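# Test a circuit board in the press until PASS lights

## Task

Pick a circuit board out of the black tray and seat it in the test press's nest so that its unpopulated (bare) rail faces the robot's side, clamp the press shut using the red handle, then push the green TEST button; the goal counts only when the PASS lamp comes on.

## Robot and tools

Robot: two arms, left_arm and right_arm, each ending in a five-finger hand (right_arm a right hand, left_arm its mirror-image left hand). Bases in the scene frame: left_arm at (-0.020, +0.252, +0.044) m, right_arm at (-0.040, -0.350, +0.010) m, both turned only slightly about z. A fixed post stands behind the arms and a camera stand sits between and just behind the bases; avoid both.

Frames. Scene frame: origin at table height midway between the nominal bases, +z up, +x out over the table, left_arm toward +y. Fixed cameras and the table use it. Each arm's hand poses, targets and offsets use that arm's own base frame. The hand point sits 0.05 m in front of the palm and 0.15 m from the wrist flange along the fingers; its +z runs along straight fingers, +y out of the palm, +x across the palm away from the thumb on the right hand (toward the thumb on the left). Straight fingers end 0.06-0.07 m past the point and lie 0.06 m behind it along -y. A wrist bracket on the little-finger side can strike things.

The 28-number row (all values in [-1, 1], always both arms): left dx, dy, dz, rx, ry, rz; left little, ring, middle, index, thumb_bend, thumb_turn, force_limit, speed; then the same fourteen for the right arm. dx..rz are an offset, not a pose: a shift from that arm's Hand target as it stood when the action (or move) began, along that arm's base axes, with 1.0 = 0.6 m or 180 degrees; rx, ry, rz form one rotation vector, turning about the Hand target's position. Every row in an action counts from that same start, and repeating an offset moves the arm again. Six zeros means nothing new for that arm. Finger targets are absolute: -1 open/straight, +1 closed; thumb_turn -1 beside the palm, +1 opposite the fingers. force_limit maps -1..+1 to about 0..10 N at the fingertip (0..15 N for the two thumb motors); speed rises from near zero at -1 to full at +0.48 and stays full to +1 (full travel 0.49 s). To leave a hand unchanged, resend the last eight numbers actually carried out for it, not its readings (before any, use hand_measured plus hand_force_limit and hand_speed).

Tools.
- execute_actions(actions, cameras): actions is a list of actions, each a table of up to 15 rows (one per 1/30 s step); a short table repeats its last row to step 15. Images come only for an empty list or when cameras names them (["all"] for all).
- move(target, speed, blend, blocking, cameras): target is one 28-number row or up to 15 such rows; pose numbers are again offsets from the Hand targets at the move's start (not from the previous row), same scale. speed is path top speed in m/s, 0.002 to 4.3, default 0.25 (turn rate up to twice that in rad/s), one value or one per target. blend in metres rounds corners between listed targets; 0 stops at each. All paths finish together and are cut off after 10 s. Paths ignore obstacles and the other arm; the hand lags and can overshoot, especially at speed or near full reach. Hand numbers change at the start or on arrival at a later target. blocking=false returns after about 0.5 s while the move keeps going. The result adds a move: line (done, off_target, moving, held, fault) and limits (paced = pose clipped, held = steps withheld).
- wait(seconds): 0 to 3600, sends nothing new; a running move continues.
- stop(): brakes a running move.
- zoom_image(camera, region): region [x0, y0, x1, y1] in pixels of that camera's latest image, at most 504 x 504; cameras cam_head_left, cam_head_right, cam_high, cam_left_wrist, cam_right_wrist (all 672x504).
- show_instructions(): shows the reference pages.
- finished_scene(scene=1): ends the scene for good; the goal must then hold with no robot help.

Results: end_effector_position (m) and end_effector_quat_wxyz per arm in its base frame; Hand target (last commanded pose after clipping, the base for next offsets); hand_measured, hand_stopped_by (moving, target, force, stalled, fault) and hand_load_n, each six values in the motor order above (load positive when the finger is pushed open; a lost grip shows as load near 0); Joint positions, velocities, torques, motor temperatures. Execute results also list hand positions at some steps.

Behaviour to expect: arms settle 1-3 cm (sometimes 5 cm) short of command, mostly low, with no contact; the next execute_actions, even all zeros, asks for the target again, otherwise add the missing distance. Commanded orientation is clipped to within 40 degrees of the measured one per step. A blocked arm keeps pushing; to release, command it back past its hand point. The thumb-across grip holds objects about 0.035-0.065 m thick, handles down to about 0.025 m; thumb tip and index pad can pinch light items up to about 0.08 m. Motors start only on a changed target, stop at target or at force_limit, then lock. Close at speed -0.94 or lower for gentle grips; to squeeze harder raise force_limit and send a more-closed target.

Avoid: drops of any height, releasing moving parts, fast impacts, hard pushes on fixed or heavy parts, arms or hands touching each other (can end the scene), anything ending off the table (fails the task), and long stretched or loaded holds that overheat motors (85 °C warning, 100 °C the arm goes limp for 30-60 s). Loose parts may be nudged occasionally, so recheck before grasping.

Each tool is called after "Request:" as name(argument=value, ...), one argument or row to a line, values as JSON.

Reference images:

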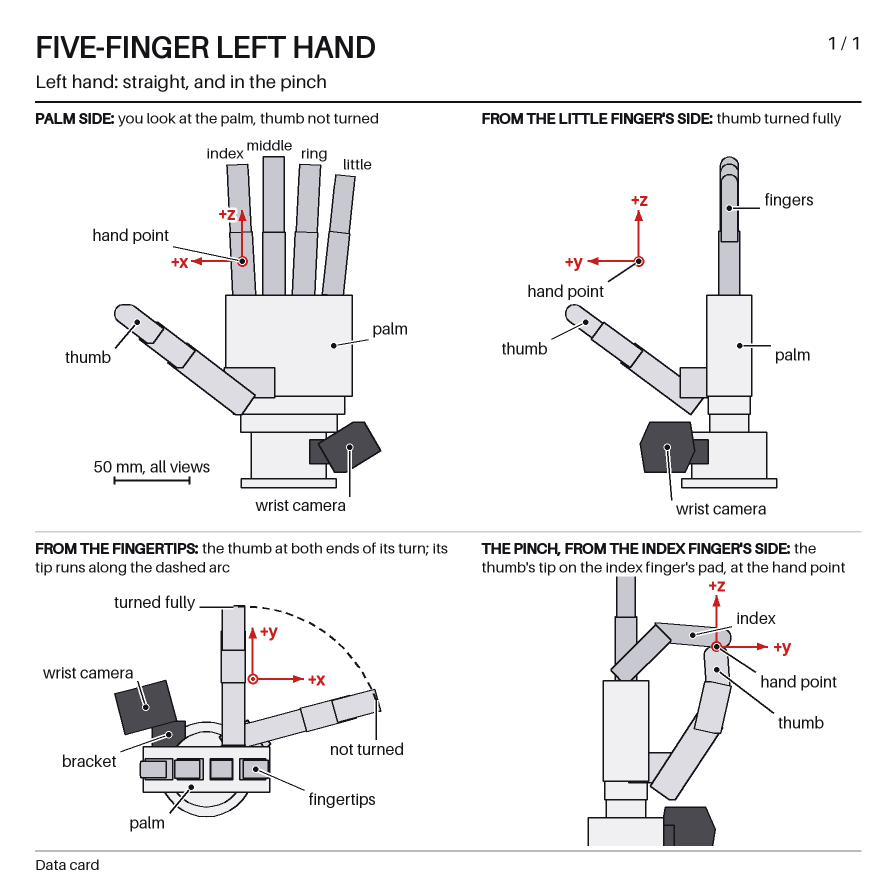

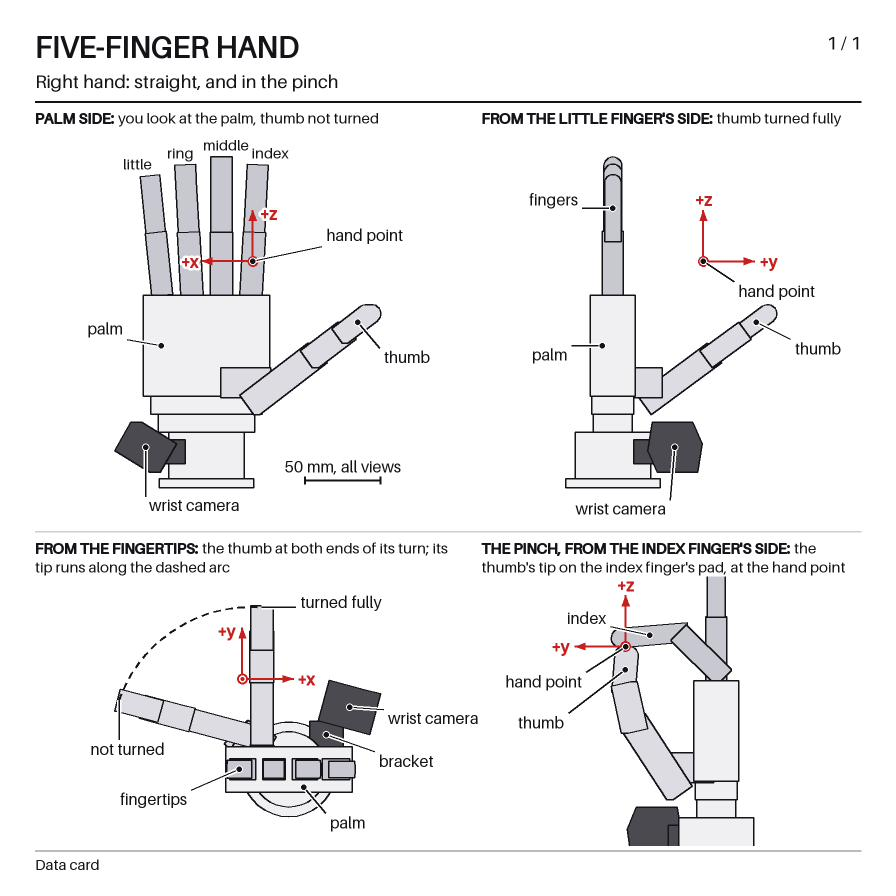

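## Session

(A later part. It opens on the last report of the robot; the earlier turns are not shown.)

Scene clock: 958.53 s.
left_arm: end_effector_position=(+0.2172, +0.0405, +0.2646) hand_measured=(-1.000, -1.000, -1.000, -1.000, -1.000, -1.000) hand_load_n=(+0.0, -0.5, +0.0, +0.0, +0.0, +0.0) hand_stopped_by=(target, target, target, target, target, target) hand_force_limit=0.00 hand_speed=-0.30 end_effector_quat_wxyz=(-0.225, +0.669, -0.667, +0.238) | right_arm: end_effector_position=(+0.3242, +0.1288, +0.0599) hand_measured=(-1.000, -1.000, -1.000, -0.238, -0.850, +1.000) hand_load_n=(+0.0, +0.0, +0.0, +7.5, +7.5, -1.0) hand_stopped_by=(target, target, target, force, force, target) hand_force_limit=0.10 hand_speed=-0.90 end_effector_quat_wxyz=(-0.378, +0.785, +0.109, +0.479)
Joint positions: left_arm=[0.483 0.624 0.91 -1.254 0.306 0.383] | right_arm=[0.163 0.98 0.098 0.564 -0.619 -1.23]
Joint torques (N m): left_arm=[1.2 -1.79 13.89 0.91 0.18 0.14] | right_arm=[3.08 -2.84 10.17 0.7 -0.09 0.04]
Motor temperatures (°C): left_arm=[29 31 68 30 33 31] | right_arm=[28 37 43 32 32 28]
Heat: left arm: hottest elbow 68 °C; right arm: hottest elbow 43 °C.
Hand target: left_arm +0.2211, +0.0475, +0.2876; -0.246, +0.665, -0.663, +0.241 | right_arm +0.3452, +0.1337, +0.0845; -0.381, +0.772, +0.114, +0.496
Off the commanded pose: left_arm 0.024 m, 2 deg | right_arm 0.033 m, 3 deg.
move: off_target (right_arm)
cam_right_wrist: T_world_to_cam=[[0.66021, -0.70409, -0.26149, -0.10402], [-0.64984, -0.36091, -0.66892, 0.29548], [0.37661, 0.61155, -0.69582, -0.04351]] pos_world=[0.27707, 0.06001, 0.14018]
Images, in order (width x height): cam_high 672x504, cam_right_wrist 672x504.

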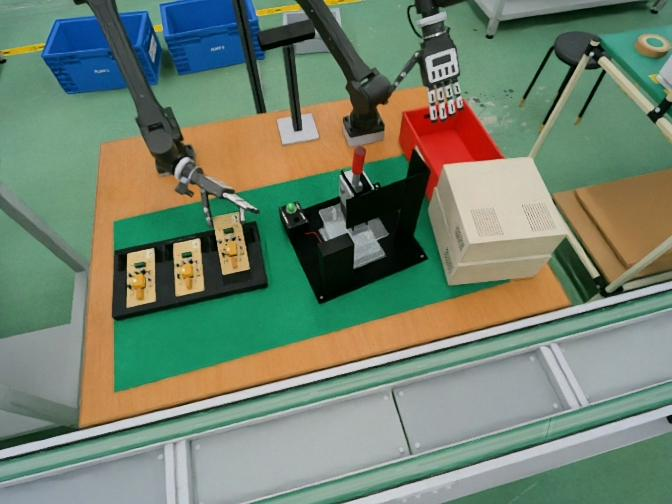

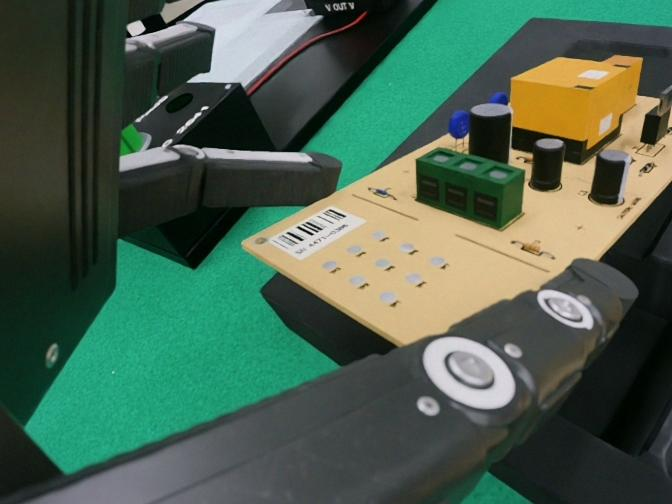

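Request:
move(
  target=[0,0,0,0,0,0,-1,-1,-1,-1,-1,-1,0,-0.3,-0.03,0,0.13,0,0,0,-1,-1,-1,-0.05,-0.7,1,0.1,-0.9],
  speed=0.08,
  cameras=["cam_right_wrist","cam_high"],
)

Request:
zoom_image(
  camera="cam_high",
  region=[160, 110, 300, 260],
)

Scene clock: 990.60 s.
left_arm: end_effector_position=(+0.2172, +0.0405, +0.2646) hand_measured=(-1.000, -1.000, -1.000, -1.000, -1.000, -1.000) hand_load_n=(+0.0, +0.0, +0.0, +0.0, +0.0, +0.0) hand_stopped_by=(target, target, target, target, target, target) hand_force_limit=0.00 hand_speed=-0.30 end_effector_quat_wxyz=(-0.225, +0.669, -0.667, +0.238) | right_arm: end_effector_position=(+0.3117, +0.1272, +0.1227) hand_measured=(-1.000, -1.000, -1.000, -0.238, -0.850, +1.000) hand_load_n=(+0.0, +0.0, +0.0, +6.5, +7.5, -0.5) hand_stopped_by=(target, target, target, force, force, target) hand_force_limit=0.10 hand_speed=-0.90 end_effector_quat_wxyz=(-0.376, +0.789, +0.107, +0.474)
Joint positions: left_arm=[0.483 0.624 0.91 -1.254 0.306 0.383] | right_arm=[0.171 0.591 0.205 0.053 -0.607 -1.23]
Joint torques (N m): left_arm=[1.26 -1.79 13.89 0.91 0.18 0.14] | right_arm=[2.43 -1.08 13.5 0.92 0.07 0.11]
Motor temperatures (°C): left_arm=[29 31 69 30 33 31] | right_arm=[28 37 47 32 32 28]
Heat: left arm: hottest elbow 69 °C; right arm: hottest elbow 47 °C.
Hand target: left_arm +0.2211, +0.0475, +0.2876; -0.246, +0.665, -0.663, +0.241 | right_arm +0.3272, +0.1336, +0.1624; -0.381, +0.772, +0.114, +0.496
Off the commanded pose: left_arm 0.024 m, 2 deg | right_arm 0.043 m, 3 deg.
move: off_target (right_arm)
cam_right_wrist: T_world_to_cam=[[0.65461, -0.70749, -0.26633, -0.07766], [-0.65997, -0.36303, -0.65776, 0.33071], [0.36868, 0.60635, -0.70457, 0.01003]] pos_world=[0.2654, 0.05903, 0.20391]
Images, in order (width x height): cam_high 672x504, cam_right_wrist 672x504.

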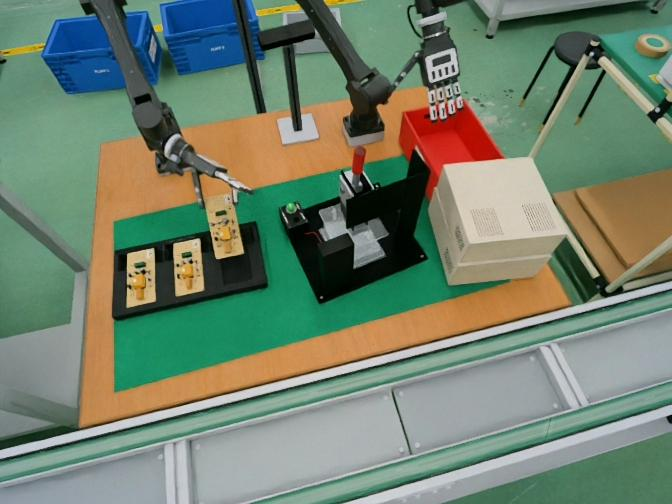

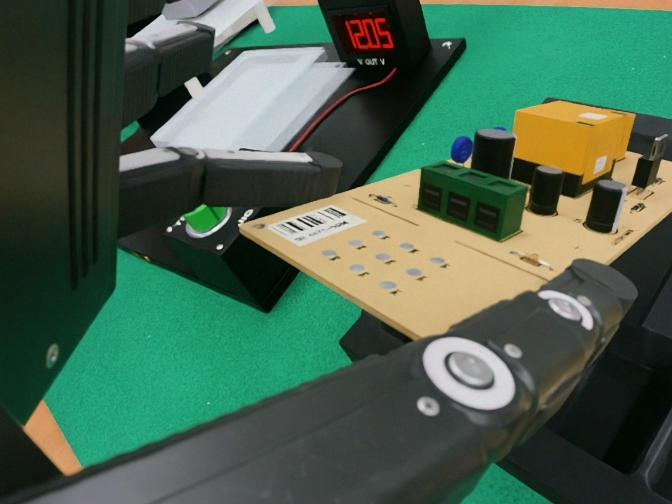

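Scaled by 3.360.

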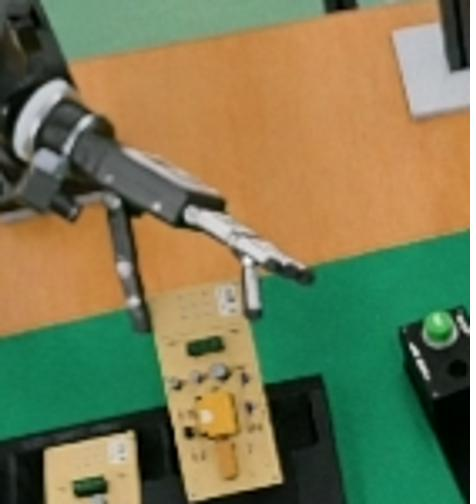

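Request:
wait(
  seconds=2,
  cameras=["cam_right_wrist"],
)

Scene clock: 1000.70 s.
left_arm: end_effector_position=(+0.2172, +0.0405, +0.2646) hand_measured=(-1.000, -1.000, -1.000, -1.000, -1.000, -1.000) hand_load_n=(+0.0, +0.0, -0.5, +0.0, +0.0, +0.0) hand_stopped_by=(target, target, target, target, target, target) hand_force_limit=0.00 hand_speed=-0.30 end_effector_quat_wxyz=(-0.225, +0.669, -0.667, +0.238) | right_arm: end_effector_position=(+0.3117, +0.1272, +0.1227) hand_measured=(-1.000, -1.000, -1.000, -0.238, -0.850, +1.000) hand_load_n=(+0.0, +0.0, +0.0, +6.5, +7.5, +0.0) hand_stopped_by=(target, target, target, force, force, target) hand_force_limit=0.10 hand_speed=-0.90 end_effector_quat_wxyz=(-0.376, +0.789, +0.107, +0.474)
Joint positions: left_arm=[0.483 0.624 0.91 -1.254 0.306 0.383] | right_arm=[0.171 0.591 0.205 0.053 -0.607 -1.23]
Joint torques (N m): left_arm=[1.2 -1.85 13.9 0.88 0.18 0.14] | right_arm=[3.14 -0.79 13.45 1.05 0.07 0.11]
Motor temperatures (°C): left_arm=[29 31 69 30 33 31] | right_arm=[28 36 49 32 32 28]
Heat: left arm: hottest elbow 69 °C; right arm: hottest elbow 49 °C.
Hand target: left_arm +0.2211, +0.0475, +0.2876; -0.246, +0.665, -0.663, +0.241 | right_arm +0.3272, +0.1336, +0.1624; -0.381, +0.772, +0.114, +0.496
Off the commanded pose: left_arm 0.024 m, 2 deg | right_arm 0.043 m, 3 deg.
wait: 2.00 s; at rest from the start
cam_right_wrist: T_world_to_cam=[[0.65461, -0.70749, -0.26633, -0.07766], [-0.65997, -0.36303, -0.65776, 0.33071], [0.36868, 0.60635, -0.70457, 0.01003]] pos_world=[0.2654, 0.05903, 0.20391]

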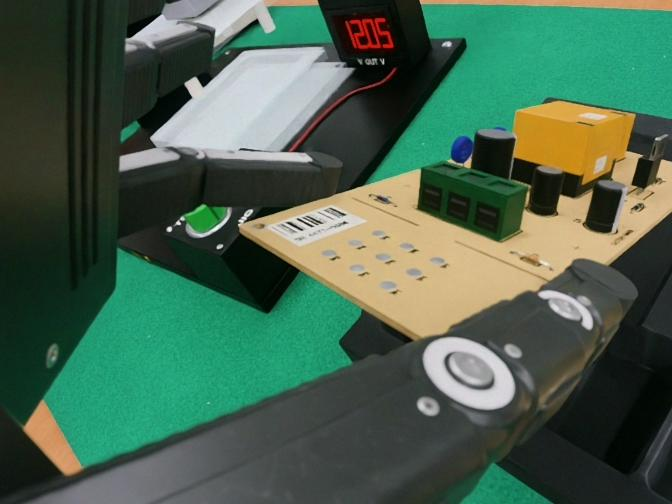

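Request:
move(
  target=[0,0,0,0,0,0,-1,-1,-1,-1,-1,-1,0,-0.3,0,0,0,0,0,0,-1,-1,-1,0.0,-0.65,1,0.6,-0.9],
  speed=0.08,
  cameras=["cam_right_wrist"],
)

Scene clock: 1006.70 s.
left_arm: end_effector_position=(+0.2172, +0.0405, +0.2646) hand_measured=(-1.000, -1.000, -1.000, -1.000, -1.000, -1.000) hand_load_n=(+0.0, +0.0, +0.0, -0.5, +0.0, +0.0) hand_stopped_by=(target, target, target, target, target, target) hand_force_limit=0.00 hand_speed=-0.30 end_effector_quat_wxyz=(-0.225, +0.669, -0.667, +0.238) | right_arm: end_effector_position=(+0.3117, +0.1272, +0.1227) hand_measured=(-1.000, -1.000, -1.000, -0.232, -0.840, +1.000) hand_load_n=(+0.0, +0.0, +0.0, +10.5, +11.5, -0.5) hand_stopped_by=(target, target, target, force, force, target) hand_force_limit=0.60 hand_speed=-0.90 end_effector_quat_wxyz=(-0.376, +0.789, +0.107, +0.474)
Joint positions: left_arm=[0.483 0.624 0.91 -1.254 0.306 0.383] | right_arm=[0.171 0.591 0.205 0.053 -0.607 -1.23]
Joint torques (N m): left_arm=[1.2 -1.85 13.89 0.91 0.18 0.14] | right_arm=[2.32 -0.97 13.49 0.95 0.09 0.12]
Motor temperatures (°C): left_arm=[29 31 69 30 33 31] | right_arm=[28 36 51 32 32 28]
Heat: left arm: hottest elbow 69 °C; right arm: hottest elbow 51 °C.
Hand target: left_arm +0.2211, +0.0475, +0.2876; -0.246, +0.665, -0.663, +0.241 | right_arm +0.3272, +0.1336, +0.1624; -0.381, +0.772, +0.114, +0.496
Off the commanded pose: left_arm 0.024 m, 2 deg | right_arm 0.043 m, 3 deg.
move: done
cam_right_wrist: T_world_to_cam=[[0.65461, -0.70749, -0.26633, -0.07766], [-0.65997, -0.36303, -0.65776, 0.33071], [0.36868, 0.60635, -0.70457, 0.01003]] pos_world=[0.2654, 0.05903, 0.20391]

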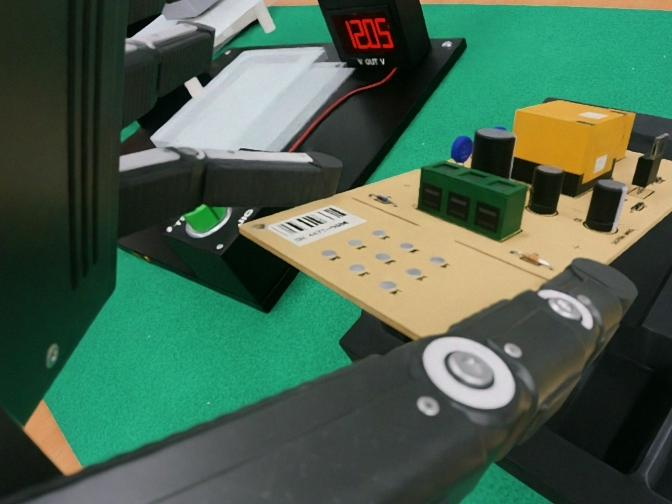

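Request:
move(
  target=[
    [0,0,0,0,0,0,-1,-1,-1,-1,-1,-1,0,-0.3,-0.162,0.194,0.0,0.0011,-0.0417,0.0304,-1,-1,-1,0.0,-0.65,1,0.6,-0.9],
    [0,0,0,0,0,0,-1,-1,-1,-1,-1,-1,0,-0.3,-0.207,0.47,-0.03,0.0022,-0.0834,0.0608,-1,-1,-1,0.0,-0.65,1,0.6,-0.9],
  ],
  speed=0.07,
  blend=0.03,
  cameras=["all"],
)

Scene clock: 1038.30 s.
left_arm: end_effector_position=(+0.2172, +0.0405, +0.2646) hand_measured=(-1.000, -1.000, -1.000, -1.000, -1.000, -1.000) hand_load_n=(+0.0, +0.0, +0.0, +0.0, +0.0, +0.0) hand_stopped_by=(target, target, target, target, target, target) hand_force_limit=0.00 hand_speed=-0.30 end_effector_quat_wxyz=(-0.225, +0.669, -0.667, +0.238) | right_arm: end_effector_position=(+0.2004, +0.3927, +0.1142) hand_measured=(-1.000, -1.000, -1.000, -0.232, -0.840, +1.000) hand_load_n=(+0.0, +0.0, +0.0, +10.5, +11.5, -0.5) hand_stopped_by=(target, target, target, force, force, target) hand_force_limit=0.60 hand_speed=-0.90 end_effector_quat_wxyz=(-0.391, +0.710, +0.240, +0.535)
Joint positions: left_arm=[0.483 0.624 0.91 -1.254 0.306 0.383] | right_arm=[1.375 1.307 0.32 0.853 0.414 -1.212]
Joint torques (N m): left_arm=[1.2 -1.79 13.87 0.91 0.18 0.14] | right_arm=[2.37 -5.48 9.32 2.74 0.19 -0.32]
Motor temperatures (°C): left_arm=[29 31 70 30 33 31] | right_arm=[28 36 56 32 32 28]
Heat: left arm: hottest elbow 70 °C; right arm: hottest elbow 56 °C.
Hand target: left_arm +0.2211, +0.0475, +0.2876; -0.246, +0.665, -0.663, +0.241 | right_arm +0.2030, +0.4156, +0.1445; -0.411, +0.685, +0.234, +0.555
Off the commanded pose: left_arm 0.024 m, 2 deg | right_arm 0.038 m, 4 deg.
move: off_target (right_arm)
cam_left_wrist: T_world_to_cam=[[0.74345, -0.24626, 0.62181, -0.31864], [-0.49979, -0.82237, 0.27187, 0.07189], [0.4444, -0.5129, -0.73447, 0.22957]] pos_world=[0.1708, 0.09839, 0.3472]
cam_right_wrist: T_world_to_cam=[[0.82365, -0.56529, -0.04532, 0.0657], [-0.37847, -0.4884, -0.78627, 0.35554], [0.42234, 0.66477, -0.61621, -0.15968]] pos_world=[0.14789, 0.31694, 0.18413]

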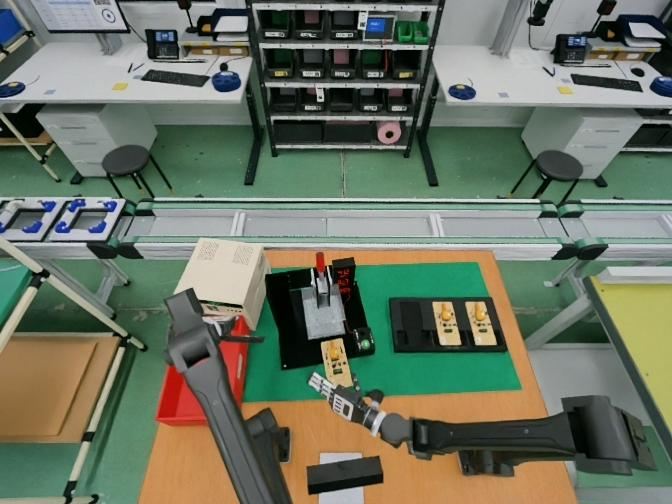

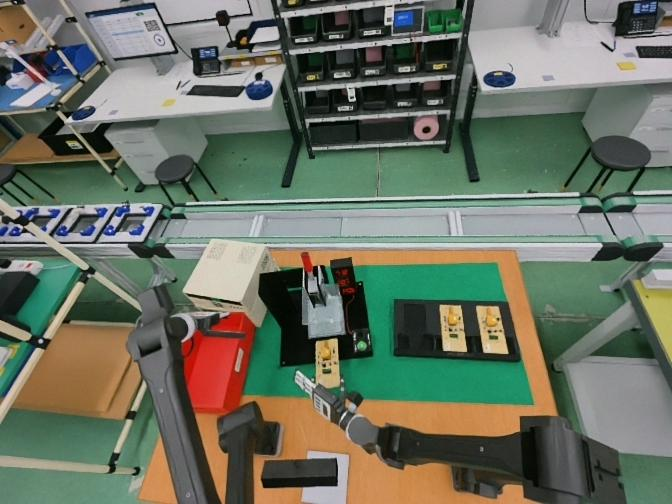

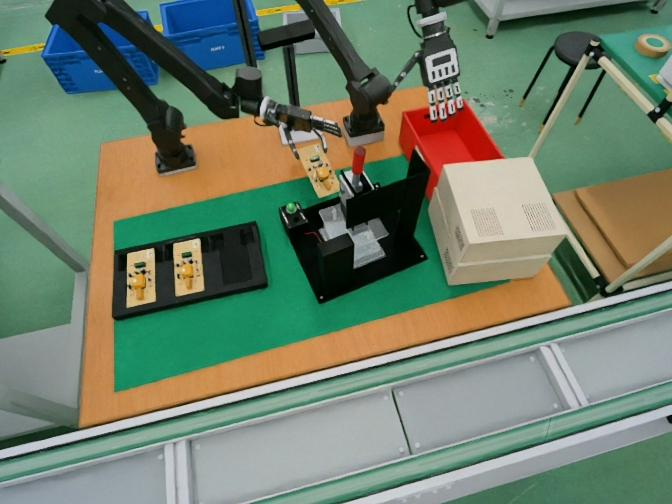

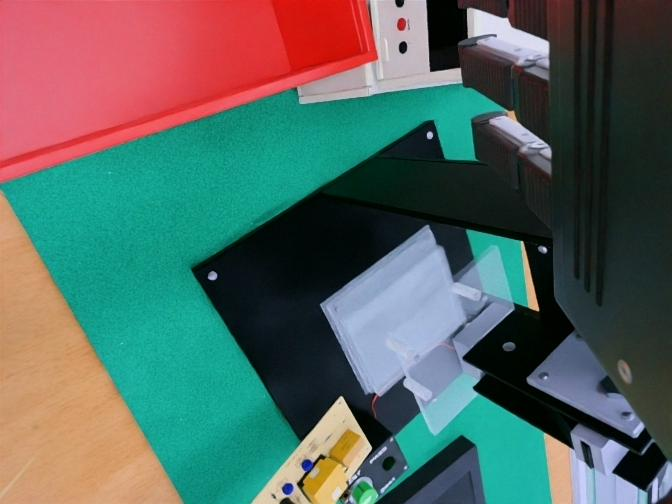

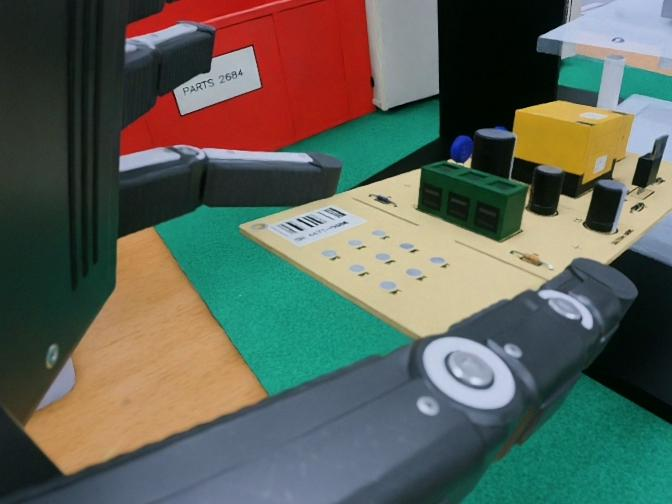

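Request:
zoom_image(
  camera="cam_left_wrist",
  region=[200, 200, 530, 504],
)

Request:
zoom_image(
  camera="cam_head_left",
  region=[260, 270, 400, 410],
)

Request:
zoom_image(
  camera="cam_head_right",
  region=[260, 270, 400, 410],
)

Request:
zoom_image(
  camera="cam_high",
  region=[230, 80, 430, 290],
)

Scaled by 1.527.

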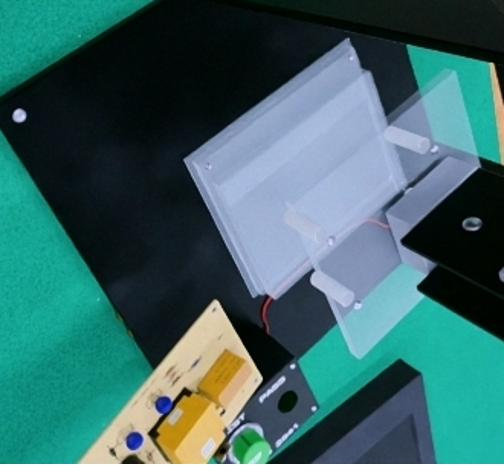

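Scaled by 3.600.

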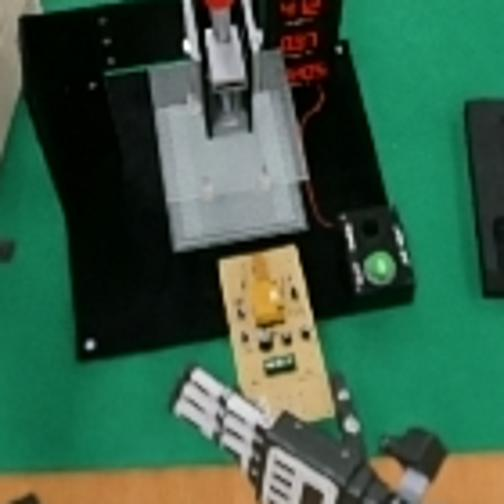

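Scaled by 3.600.

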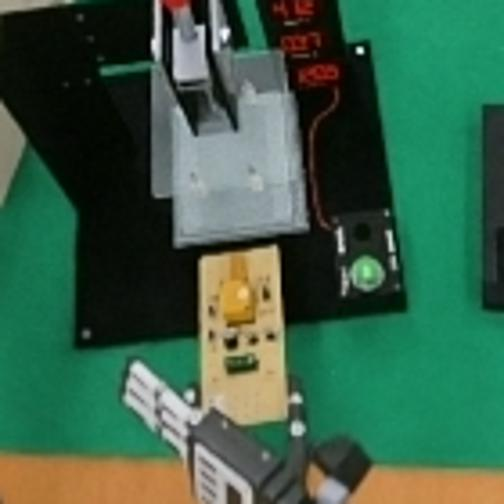

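Scaled by 2.400.

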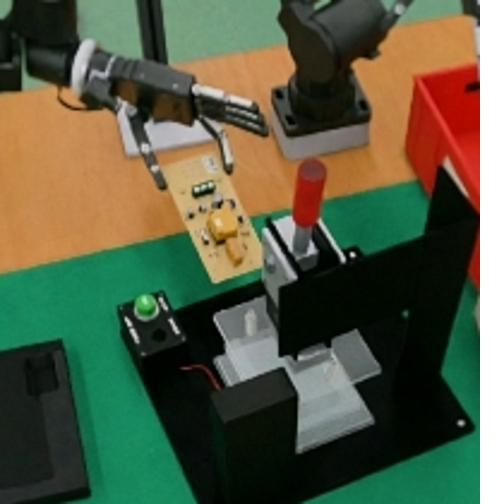

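Request:
zoom_image(
  camera="cam_right_wrist",
  region=[420, 0, 672, 300],
)

Scaled by 1.680.

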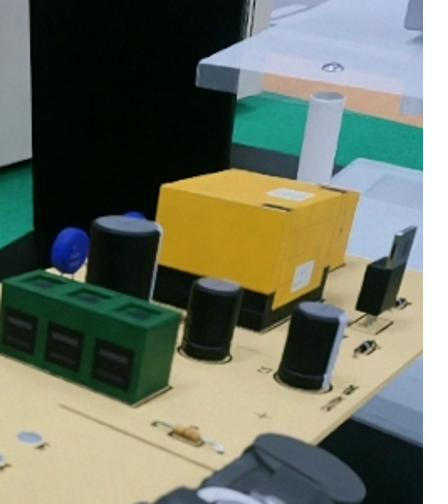

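Request:
move(
  target=[0,0,0,0,0,0,-1,-1,-1,-1,-1,-1,0,-0.3,0,0.015,-0.083,0.02,-0.0134,0.003,-1,-1,-1,0.0,-0.65,1,0.6,-0.9],
  speed=0.05,
  cameras=["all"],
)

Request:
zoom_image(
  camera="cam_left_wrist",
  region=[200, 200, 530, 504],
)

Request:
zoom_image(
  camera="cam_head_left",
  region=[260, 270, 400, 410],
)

Request:
zoom_image(
  camera="cam_head_right",
  region=[260, 270, 400, 410],
)

Request:
zoom_image(
  camera="cam_right_wrist",
  region=[420, 0, 672, 300],
)

Scene clock: 1091.90 s.
left_arm: end_effector_position=(+0.2172, +0.0405, +0.2646) hand_measured=(-1.000, -1.000, -1.000, -1.000, -1.000, -1.000) hand_load_n=(-0.5, +0.0, +0.0, +0.0, +0.0, +0.0) hand_stopped_by=(target, target, target, target, target, target) hand_force_limit=0.00 hand_speed=-0.30 end_effector_quat_wxyz=(-0.225, +0.669, -0.667, +0.238) | right_arm: end_effector_position=(+0.2041, +0.4106, +0.0765) hand_measured=(-1.000, -1.000, -1.000, -0.232, -0.840, +1.000) hand_load_n=(+0.0, +0.0, +0.0, +10.0, +11.5, -0.5) hand_stopped_by=(target, target, target, force, force, target) hand_force_limit=0.60 hand_speed=-0.90 end_effector_quat_wxyz=(-0.416, +0.679, +0.229, +0.560)
Joint positions: left_arm=[0.483 0.624 0.91 -1.254 0.306 0.383] | right_arm=[1.378 1.648 0.32 1.297 0.414 -1.245]
Joint torques (N m): left_arm=[1.2 -1.85 13.87 0.9 0.18 0.14] | right_arm=[2.49 -7.06 5.12 2.7 0.01 -0.27]
Motor temperatures (°C): left_arm=[29 31 71 30 33 30] | right_arm=[28 36 57 33 32 28]
Heat: left arm: hottest elbow 71 °C; right arm: hottest elbow 57 °C.
Hand target: left_arm +0.2211, +0.0475, +0.2876; -0.246, +0.665, -0.663, +0.241 | right_arm +0.2030, +0.4246, +0.0947; -0.429, +0.659, +0.228, +0.574
Off the commanded pose: left_arm 0.024 m, 2 deg | right_arm 0.023 m, 3 deg.
move: off_target (right_arm)
cam_left_wrist: T_world_to_cam=[[0.74345, -0.24626, 0.62181, -0.31864], [-0.49979, -0.82237, 0.27187, 0.07189], [0.4444, -0.5129, -0.73447, 0.22957]] pos_world=[0.1708, 0.09839, 0.3472]
cam_right_wrist: T_world_to_cam=[[0.82906, -0.55662, -0.05331, 0.06709], [-0.33781, -0.4226, -0.84101, 0.30496], [0.44559, 0.71525, -0.53839, -0.22785]] pos_world=[0.14892, 0.32919, 0.13737]

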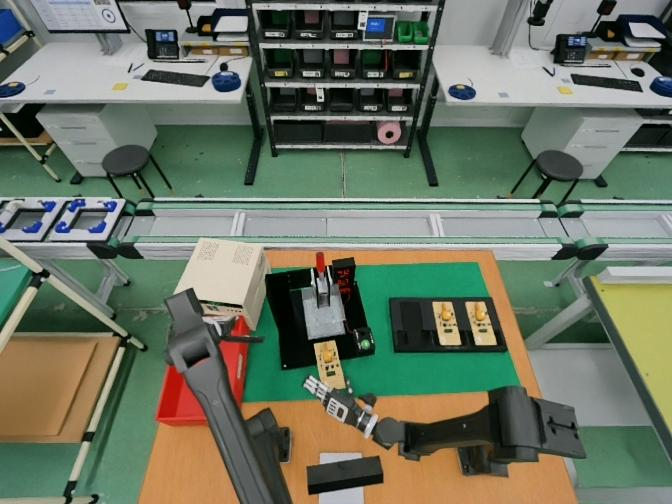

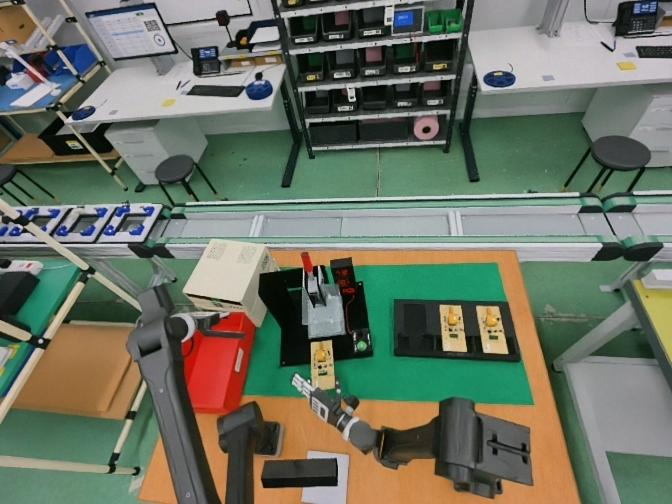

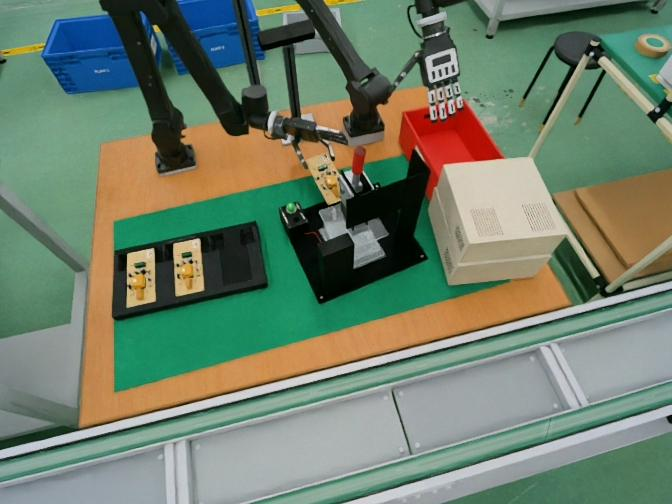

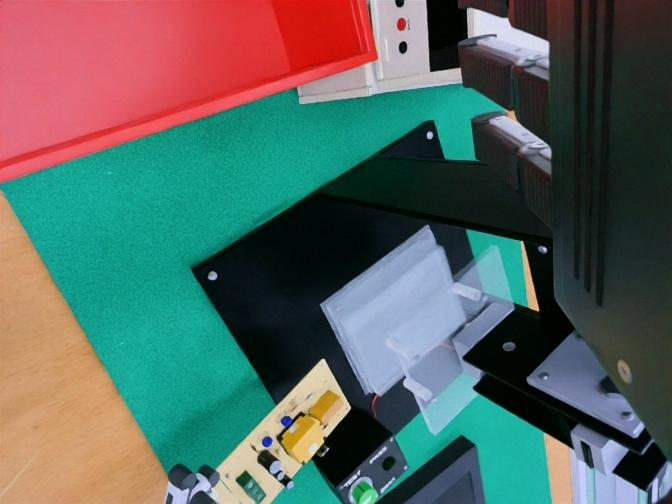

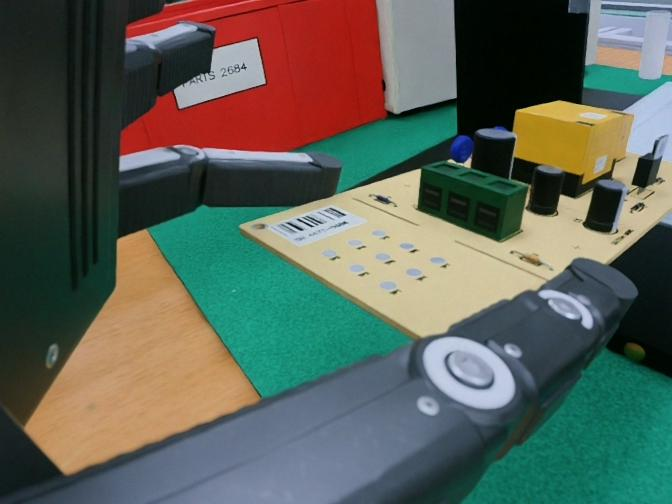

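Scaled by 1.527.

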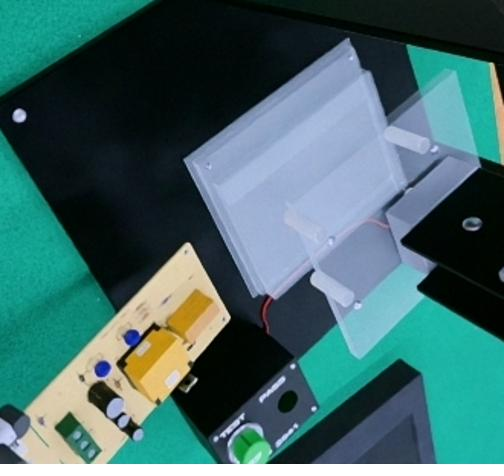

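Scaled by 3.600.

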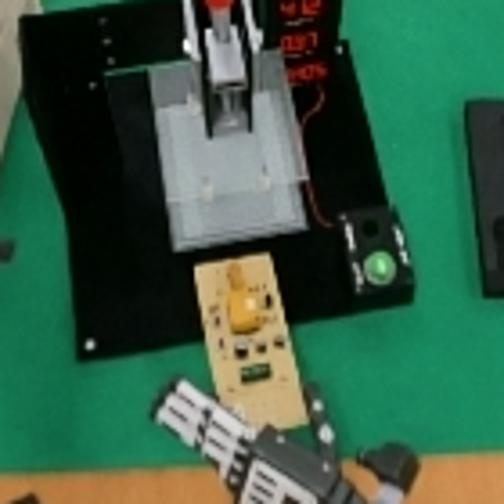

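Scaled by 3.600.

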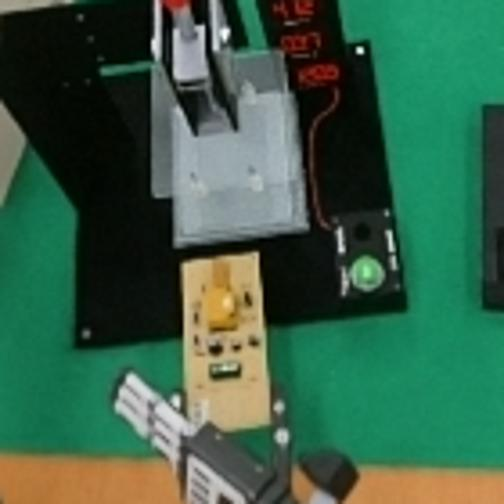

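Scaled by 1.680.

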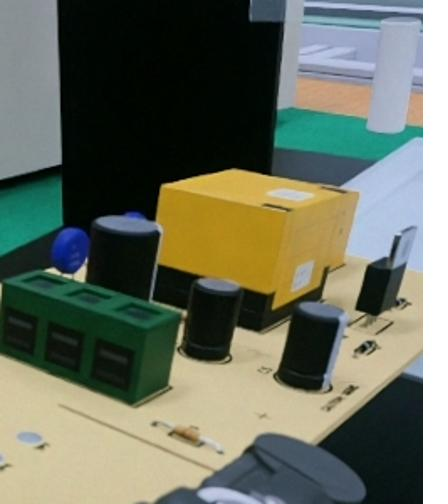

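Request:
move(
  target=[0,0,0,0,0,0,-1,-1,-1,-1,-1,-1,0,-0.3,0.004,-0.04,-0.03,0,0,0,-1,-1,-1,0.0,-0.65,1,0.6,-0.9],
  speed=0.05,
  cameras=["cam_head_left","cam_head_right","cam_left_wrist"],
)

Request:
zoom_image(
  camera="cam_head_left",
  region=[260, 270, 400, 410],
)

Request:
zoom_image(
  camera="cam_head_right",
  region=[260, 270, 400, 410],
)

Request:
zoom_image(
  camera="cam_left_wrist",
  region=[200, 200, 530, 504],
)

Scene clock: 1126.60 s.
left_arm: end_effector_position=(+0.2172, +0.0405, +0.2646) hand_measured=(-1.000, -1.000, -1.000, -1.000, -1.000, -1.000) hand_load_n=(+0.0, +0.0, +0.0, +0.0, +0.0, +0.0) hand_stopped_by=(target, target, target, target, target, target) hand_force_limit=0.00 hand_speed=-0.30 end_effector_quat_wxyz=(-0.225, +0.669, -0.667, +0.238) | right_arm: end_effector_position=(+0.2027, +0.3991, +0.0676) hand_measured=(-1.000, -1.000, -1.000, -0.232, -0.840, +1.000) hand_load_n=(+0.0, +0.0, +0.0, +10.5, +11.5, -0.5) hand_stopped_by=(target, target, target, force, force, target) hand_force_limit=0.60 hand_speed=-0.90 end_effector_quat_wxyz=(-0.427, +0.671, +0.226, +0.562)
Joint positions: left_arm=[0.483 0.624 0.91 -1.254 0.306 0.383] | right_arm=[1.369 1.715 0.283 1.427 0.394 -1.245]
Joint torques (N m): left_arm=[1.26 -1.85 13.87 0.91 0.17 0.14] | right_arm=[1.73 -7.59 2.56 2.69 -0.14 -0.29]
Motor temperatures (°C): left_arm=[29 31 72 30 33 30] | right_arm=[28 37 50 34 32 28]
Heat: left arm: hottest elbow 72 °C; right arm: hottest elbow 50 °C.
Hand target: left_arm +0.2211, +0.0475, +0.2876; -0.246, +0.665, -0.663, +0.241 | right_arm +0.2054, +0.4007, +0.0768; -0.430, +0.659, +0.228, +0.574
Off the commanded pose: left_arm 0.024 m, 2 deg | right_arm 0.010 m, 2 deg.
move: done
cam_left_wrist: T_world_to_cam=[[0.74345, -0.24626, 0.62181, -0.31864], [-0.49979, -0.82237, 0.27187, 0.07189], [0.4444, -0.5129, -0.73447, 0.22957]] pos_world=[0.1708, 0.09839, 0.3472]

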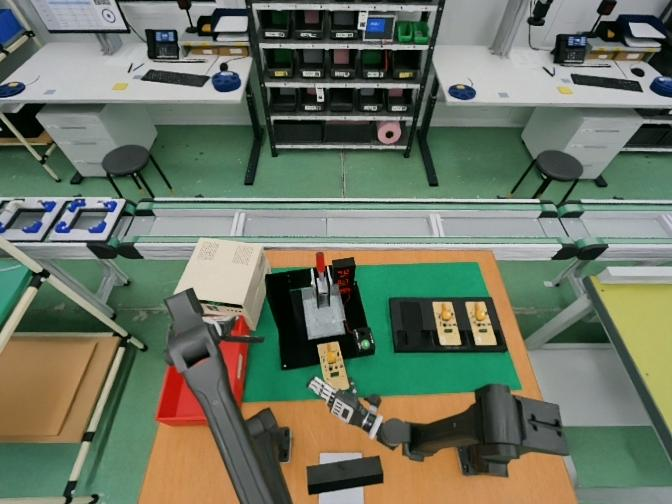

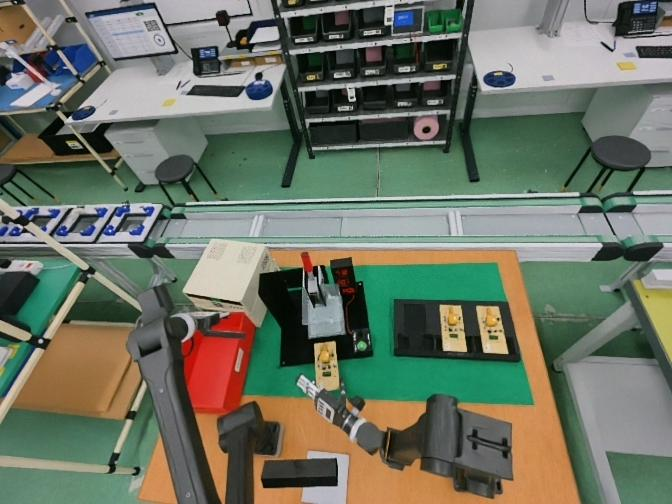

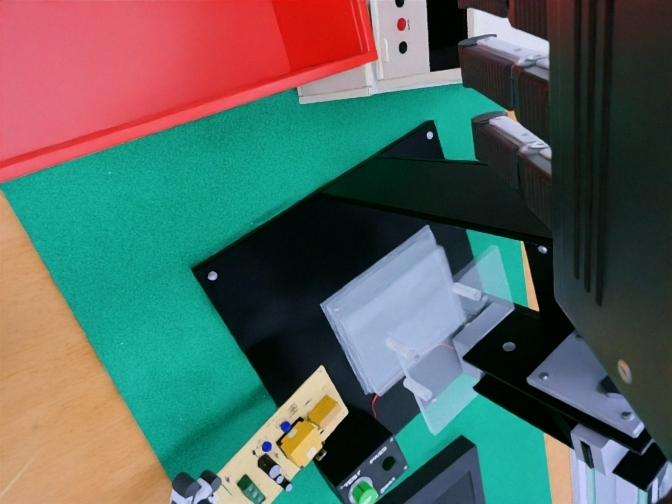

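Scaled by 3.600.

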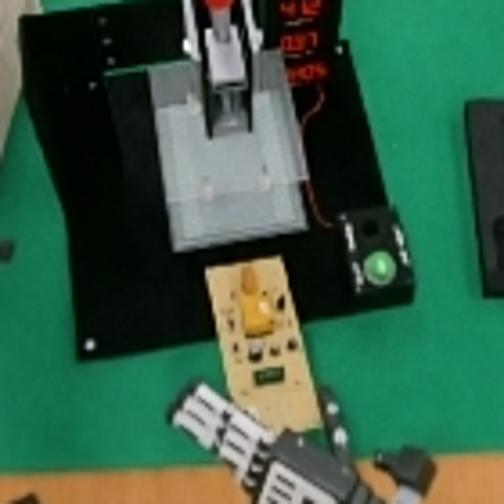

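Scaled by 3.600.

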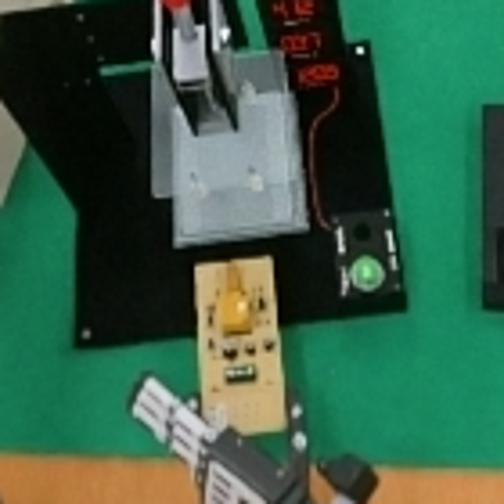

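Scaled by 1.527.

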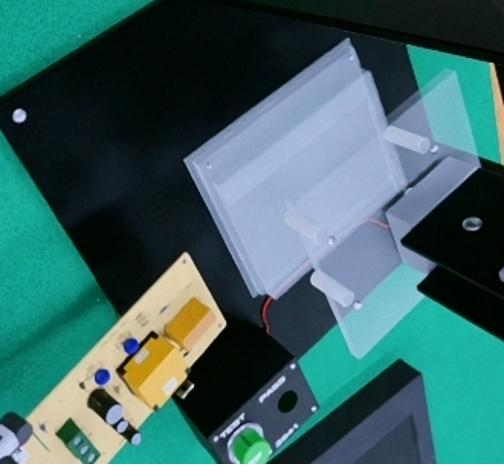

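Request:
move(
  target=[0,0,0,0,0,0,-1,-1,-1,-1,-1,-1,0,-0.3,0.1,0.0055,-0.012,0,0,0,-1,-1,-1,0.0,-0.65,1,0.6,-0.9],
  speed=0.04,
  cameras=["cam_head_left","cam_head_right","cam_left_wrist","cam_right_wrist"],
)

Request:
zoom_image(
  camera="cam_head_left",
  region=[260, 270, 400, 410],
)

Request:
zoom_image(
  camera="cam_head_right",
  region=[260, 270, 400, 410],
)

Request:
zoom_image(
  camera="cam_left_wrist",
  region=[220, 200, 520, 470],
)

Scene clock: 1166.23 s.
left_arm: end_effector_position=(+0.2172, +0.0405, +0.2646) hand_measured=(-1.000, -1.000, -1.000, -1.000, -1.000, -1.000) hand_load_n=(+0.0, +0.0, +0.0, +0.5, +0.0, +0.0) hand_stopped_by=(target, target, target, target, target, target) hand_force_limit=0.00 hand_speed=-0.30 end_effector_quat_wxyz=(-0.225, +0.669, -0.667, +0.238) | right_arm: end_effector_position=(+0.2491, +0.3975, +0.0558) hand_measured=(-1.000, -1.000, -1.000, -0.232, -0.840, +1.000) hand_load_n=(+0.0, +0.0, +0.0, +7.0, +7.5, -1.5) hand_stopped_by=(target, target, target, force, force, target) hand_force_limit=0.60 hand_speed=-0.90 end_effector_quat_wxyz=(-0.429, +0.674, +0.238, +0.552)
Joint positions: left_arm=[0.483 0.624 0.91 -1.254 0.306 0.383] | right_arm=[1.19 1.763 0.313 1.428 0.189 -1.245]
Joint torques (N m): left_arm=[1.2 -1.85 13.89 0.91 0.18 0.14] | right_arm=[0.32 -6.77 4.6 2.69 0.04 -0.21]
Motor temperatures (°C): left_arm=[29 31 73 30 33 30] | right_arm=[28 37 45 34 32 28]
Heat: left arm: hottest elbow 73 °C; right arm: hottest elbow 45 °C.
Hand target: left_arm +0.2211, +0.0475, +0.2876; -0.246, +0.665, -0.663, +0.241 | right_arm +0.2654, +0.4039, +0.0695; -0.429, +0.659, +0.228, +0.574
Off the commanded pose: left_arm 0.024 m, 2 deg | right_arm 0.022 m, 3 deg.
move: off_target (right_arm)
cam_left_wrist: T_world_to_cam=[[0.74345, -0.24626, 0.62181, -0.31864], [-0.49979, -0.82237, 0.27187, 0.07189], [0.4444, -0.5129, -0.73447, 0.22957]] pos_world=[0.1708, 0.09839, 0.3472]
cam_right_wrist: T_world_to_cam=[[0.84834, -0.52594, -0.06087, 0.00483], [-0.32515, -0.42679, -0.84388, 0.29581], [0.41785, 0.73569, -0.53307, -0.25112]] pos_world=[0.19701, 0.31353, 0.11606]

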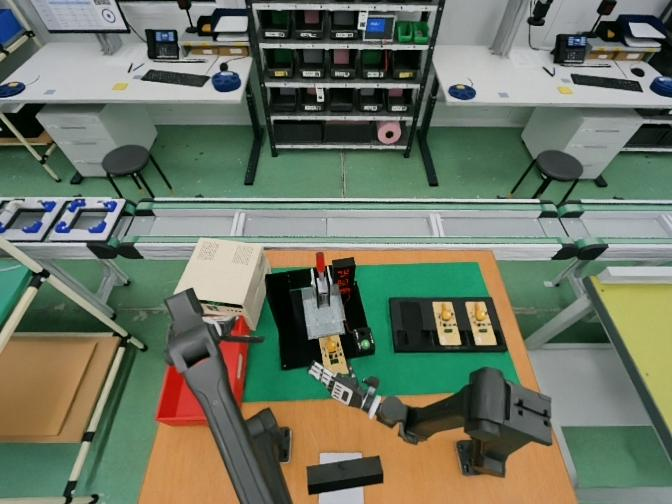

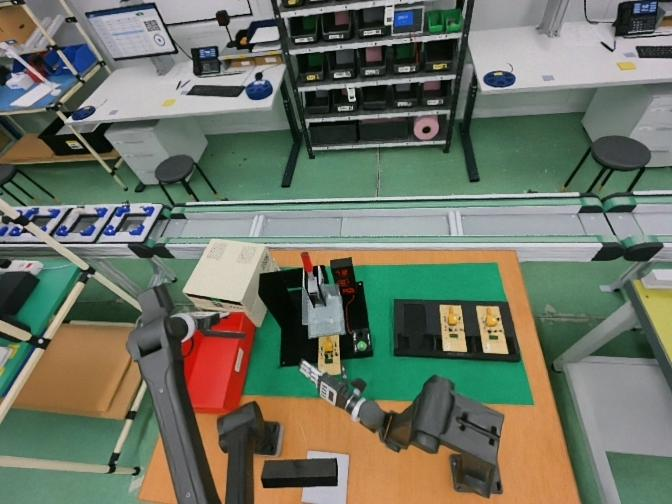

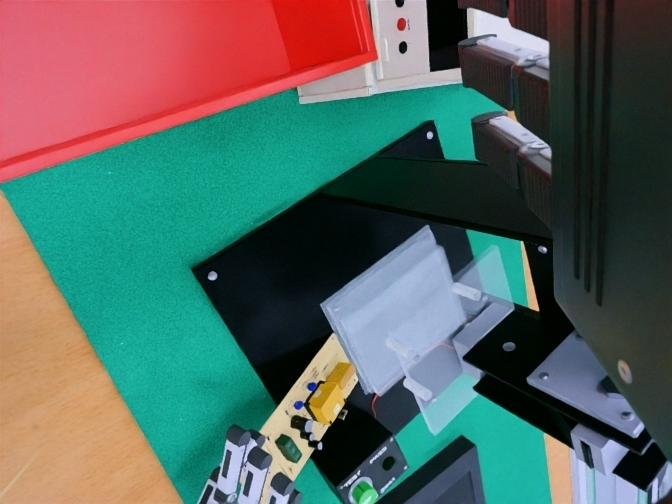

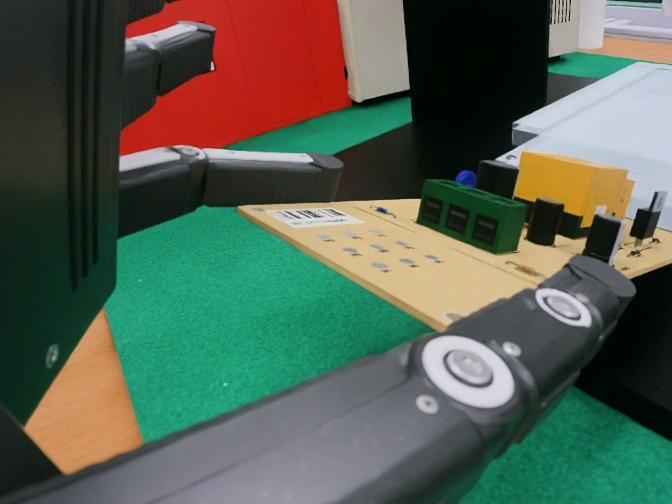

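Scaled by 3.600.

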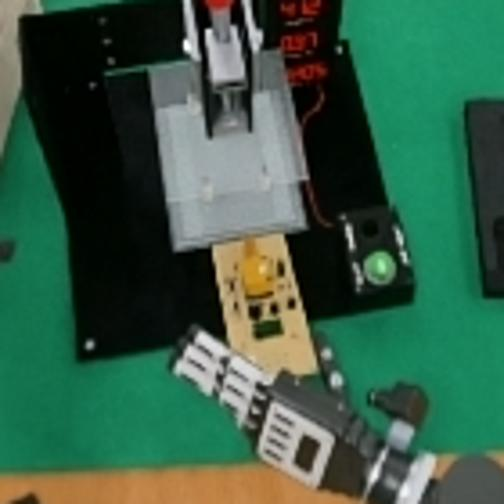

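Scaled by 3.600.

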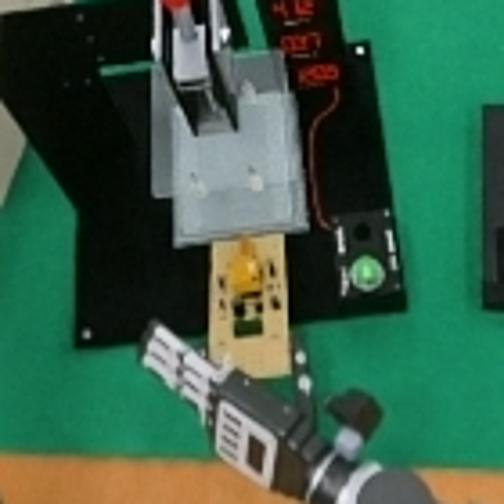

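Scaled by 1.680.

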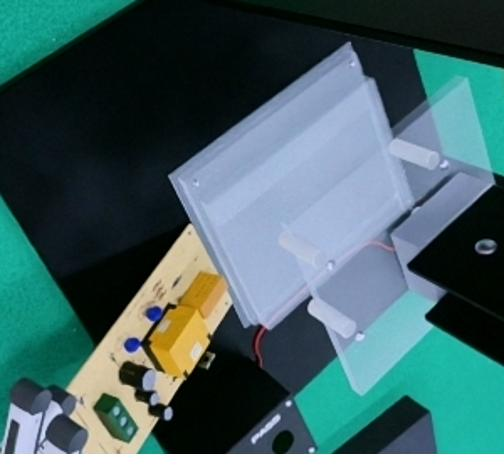

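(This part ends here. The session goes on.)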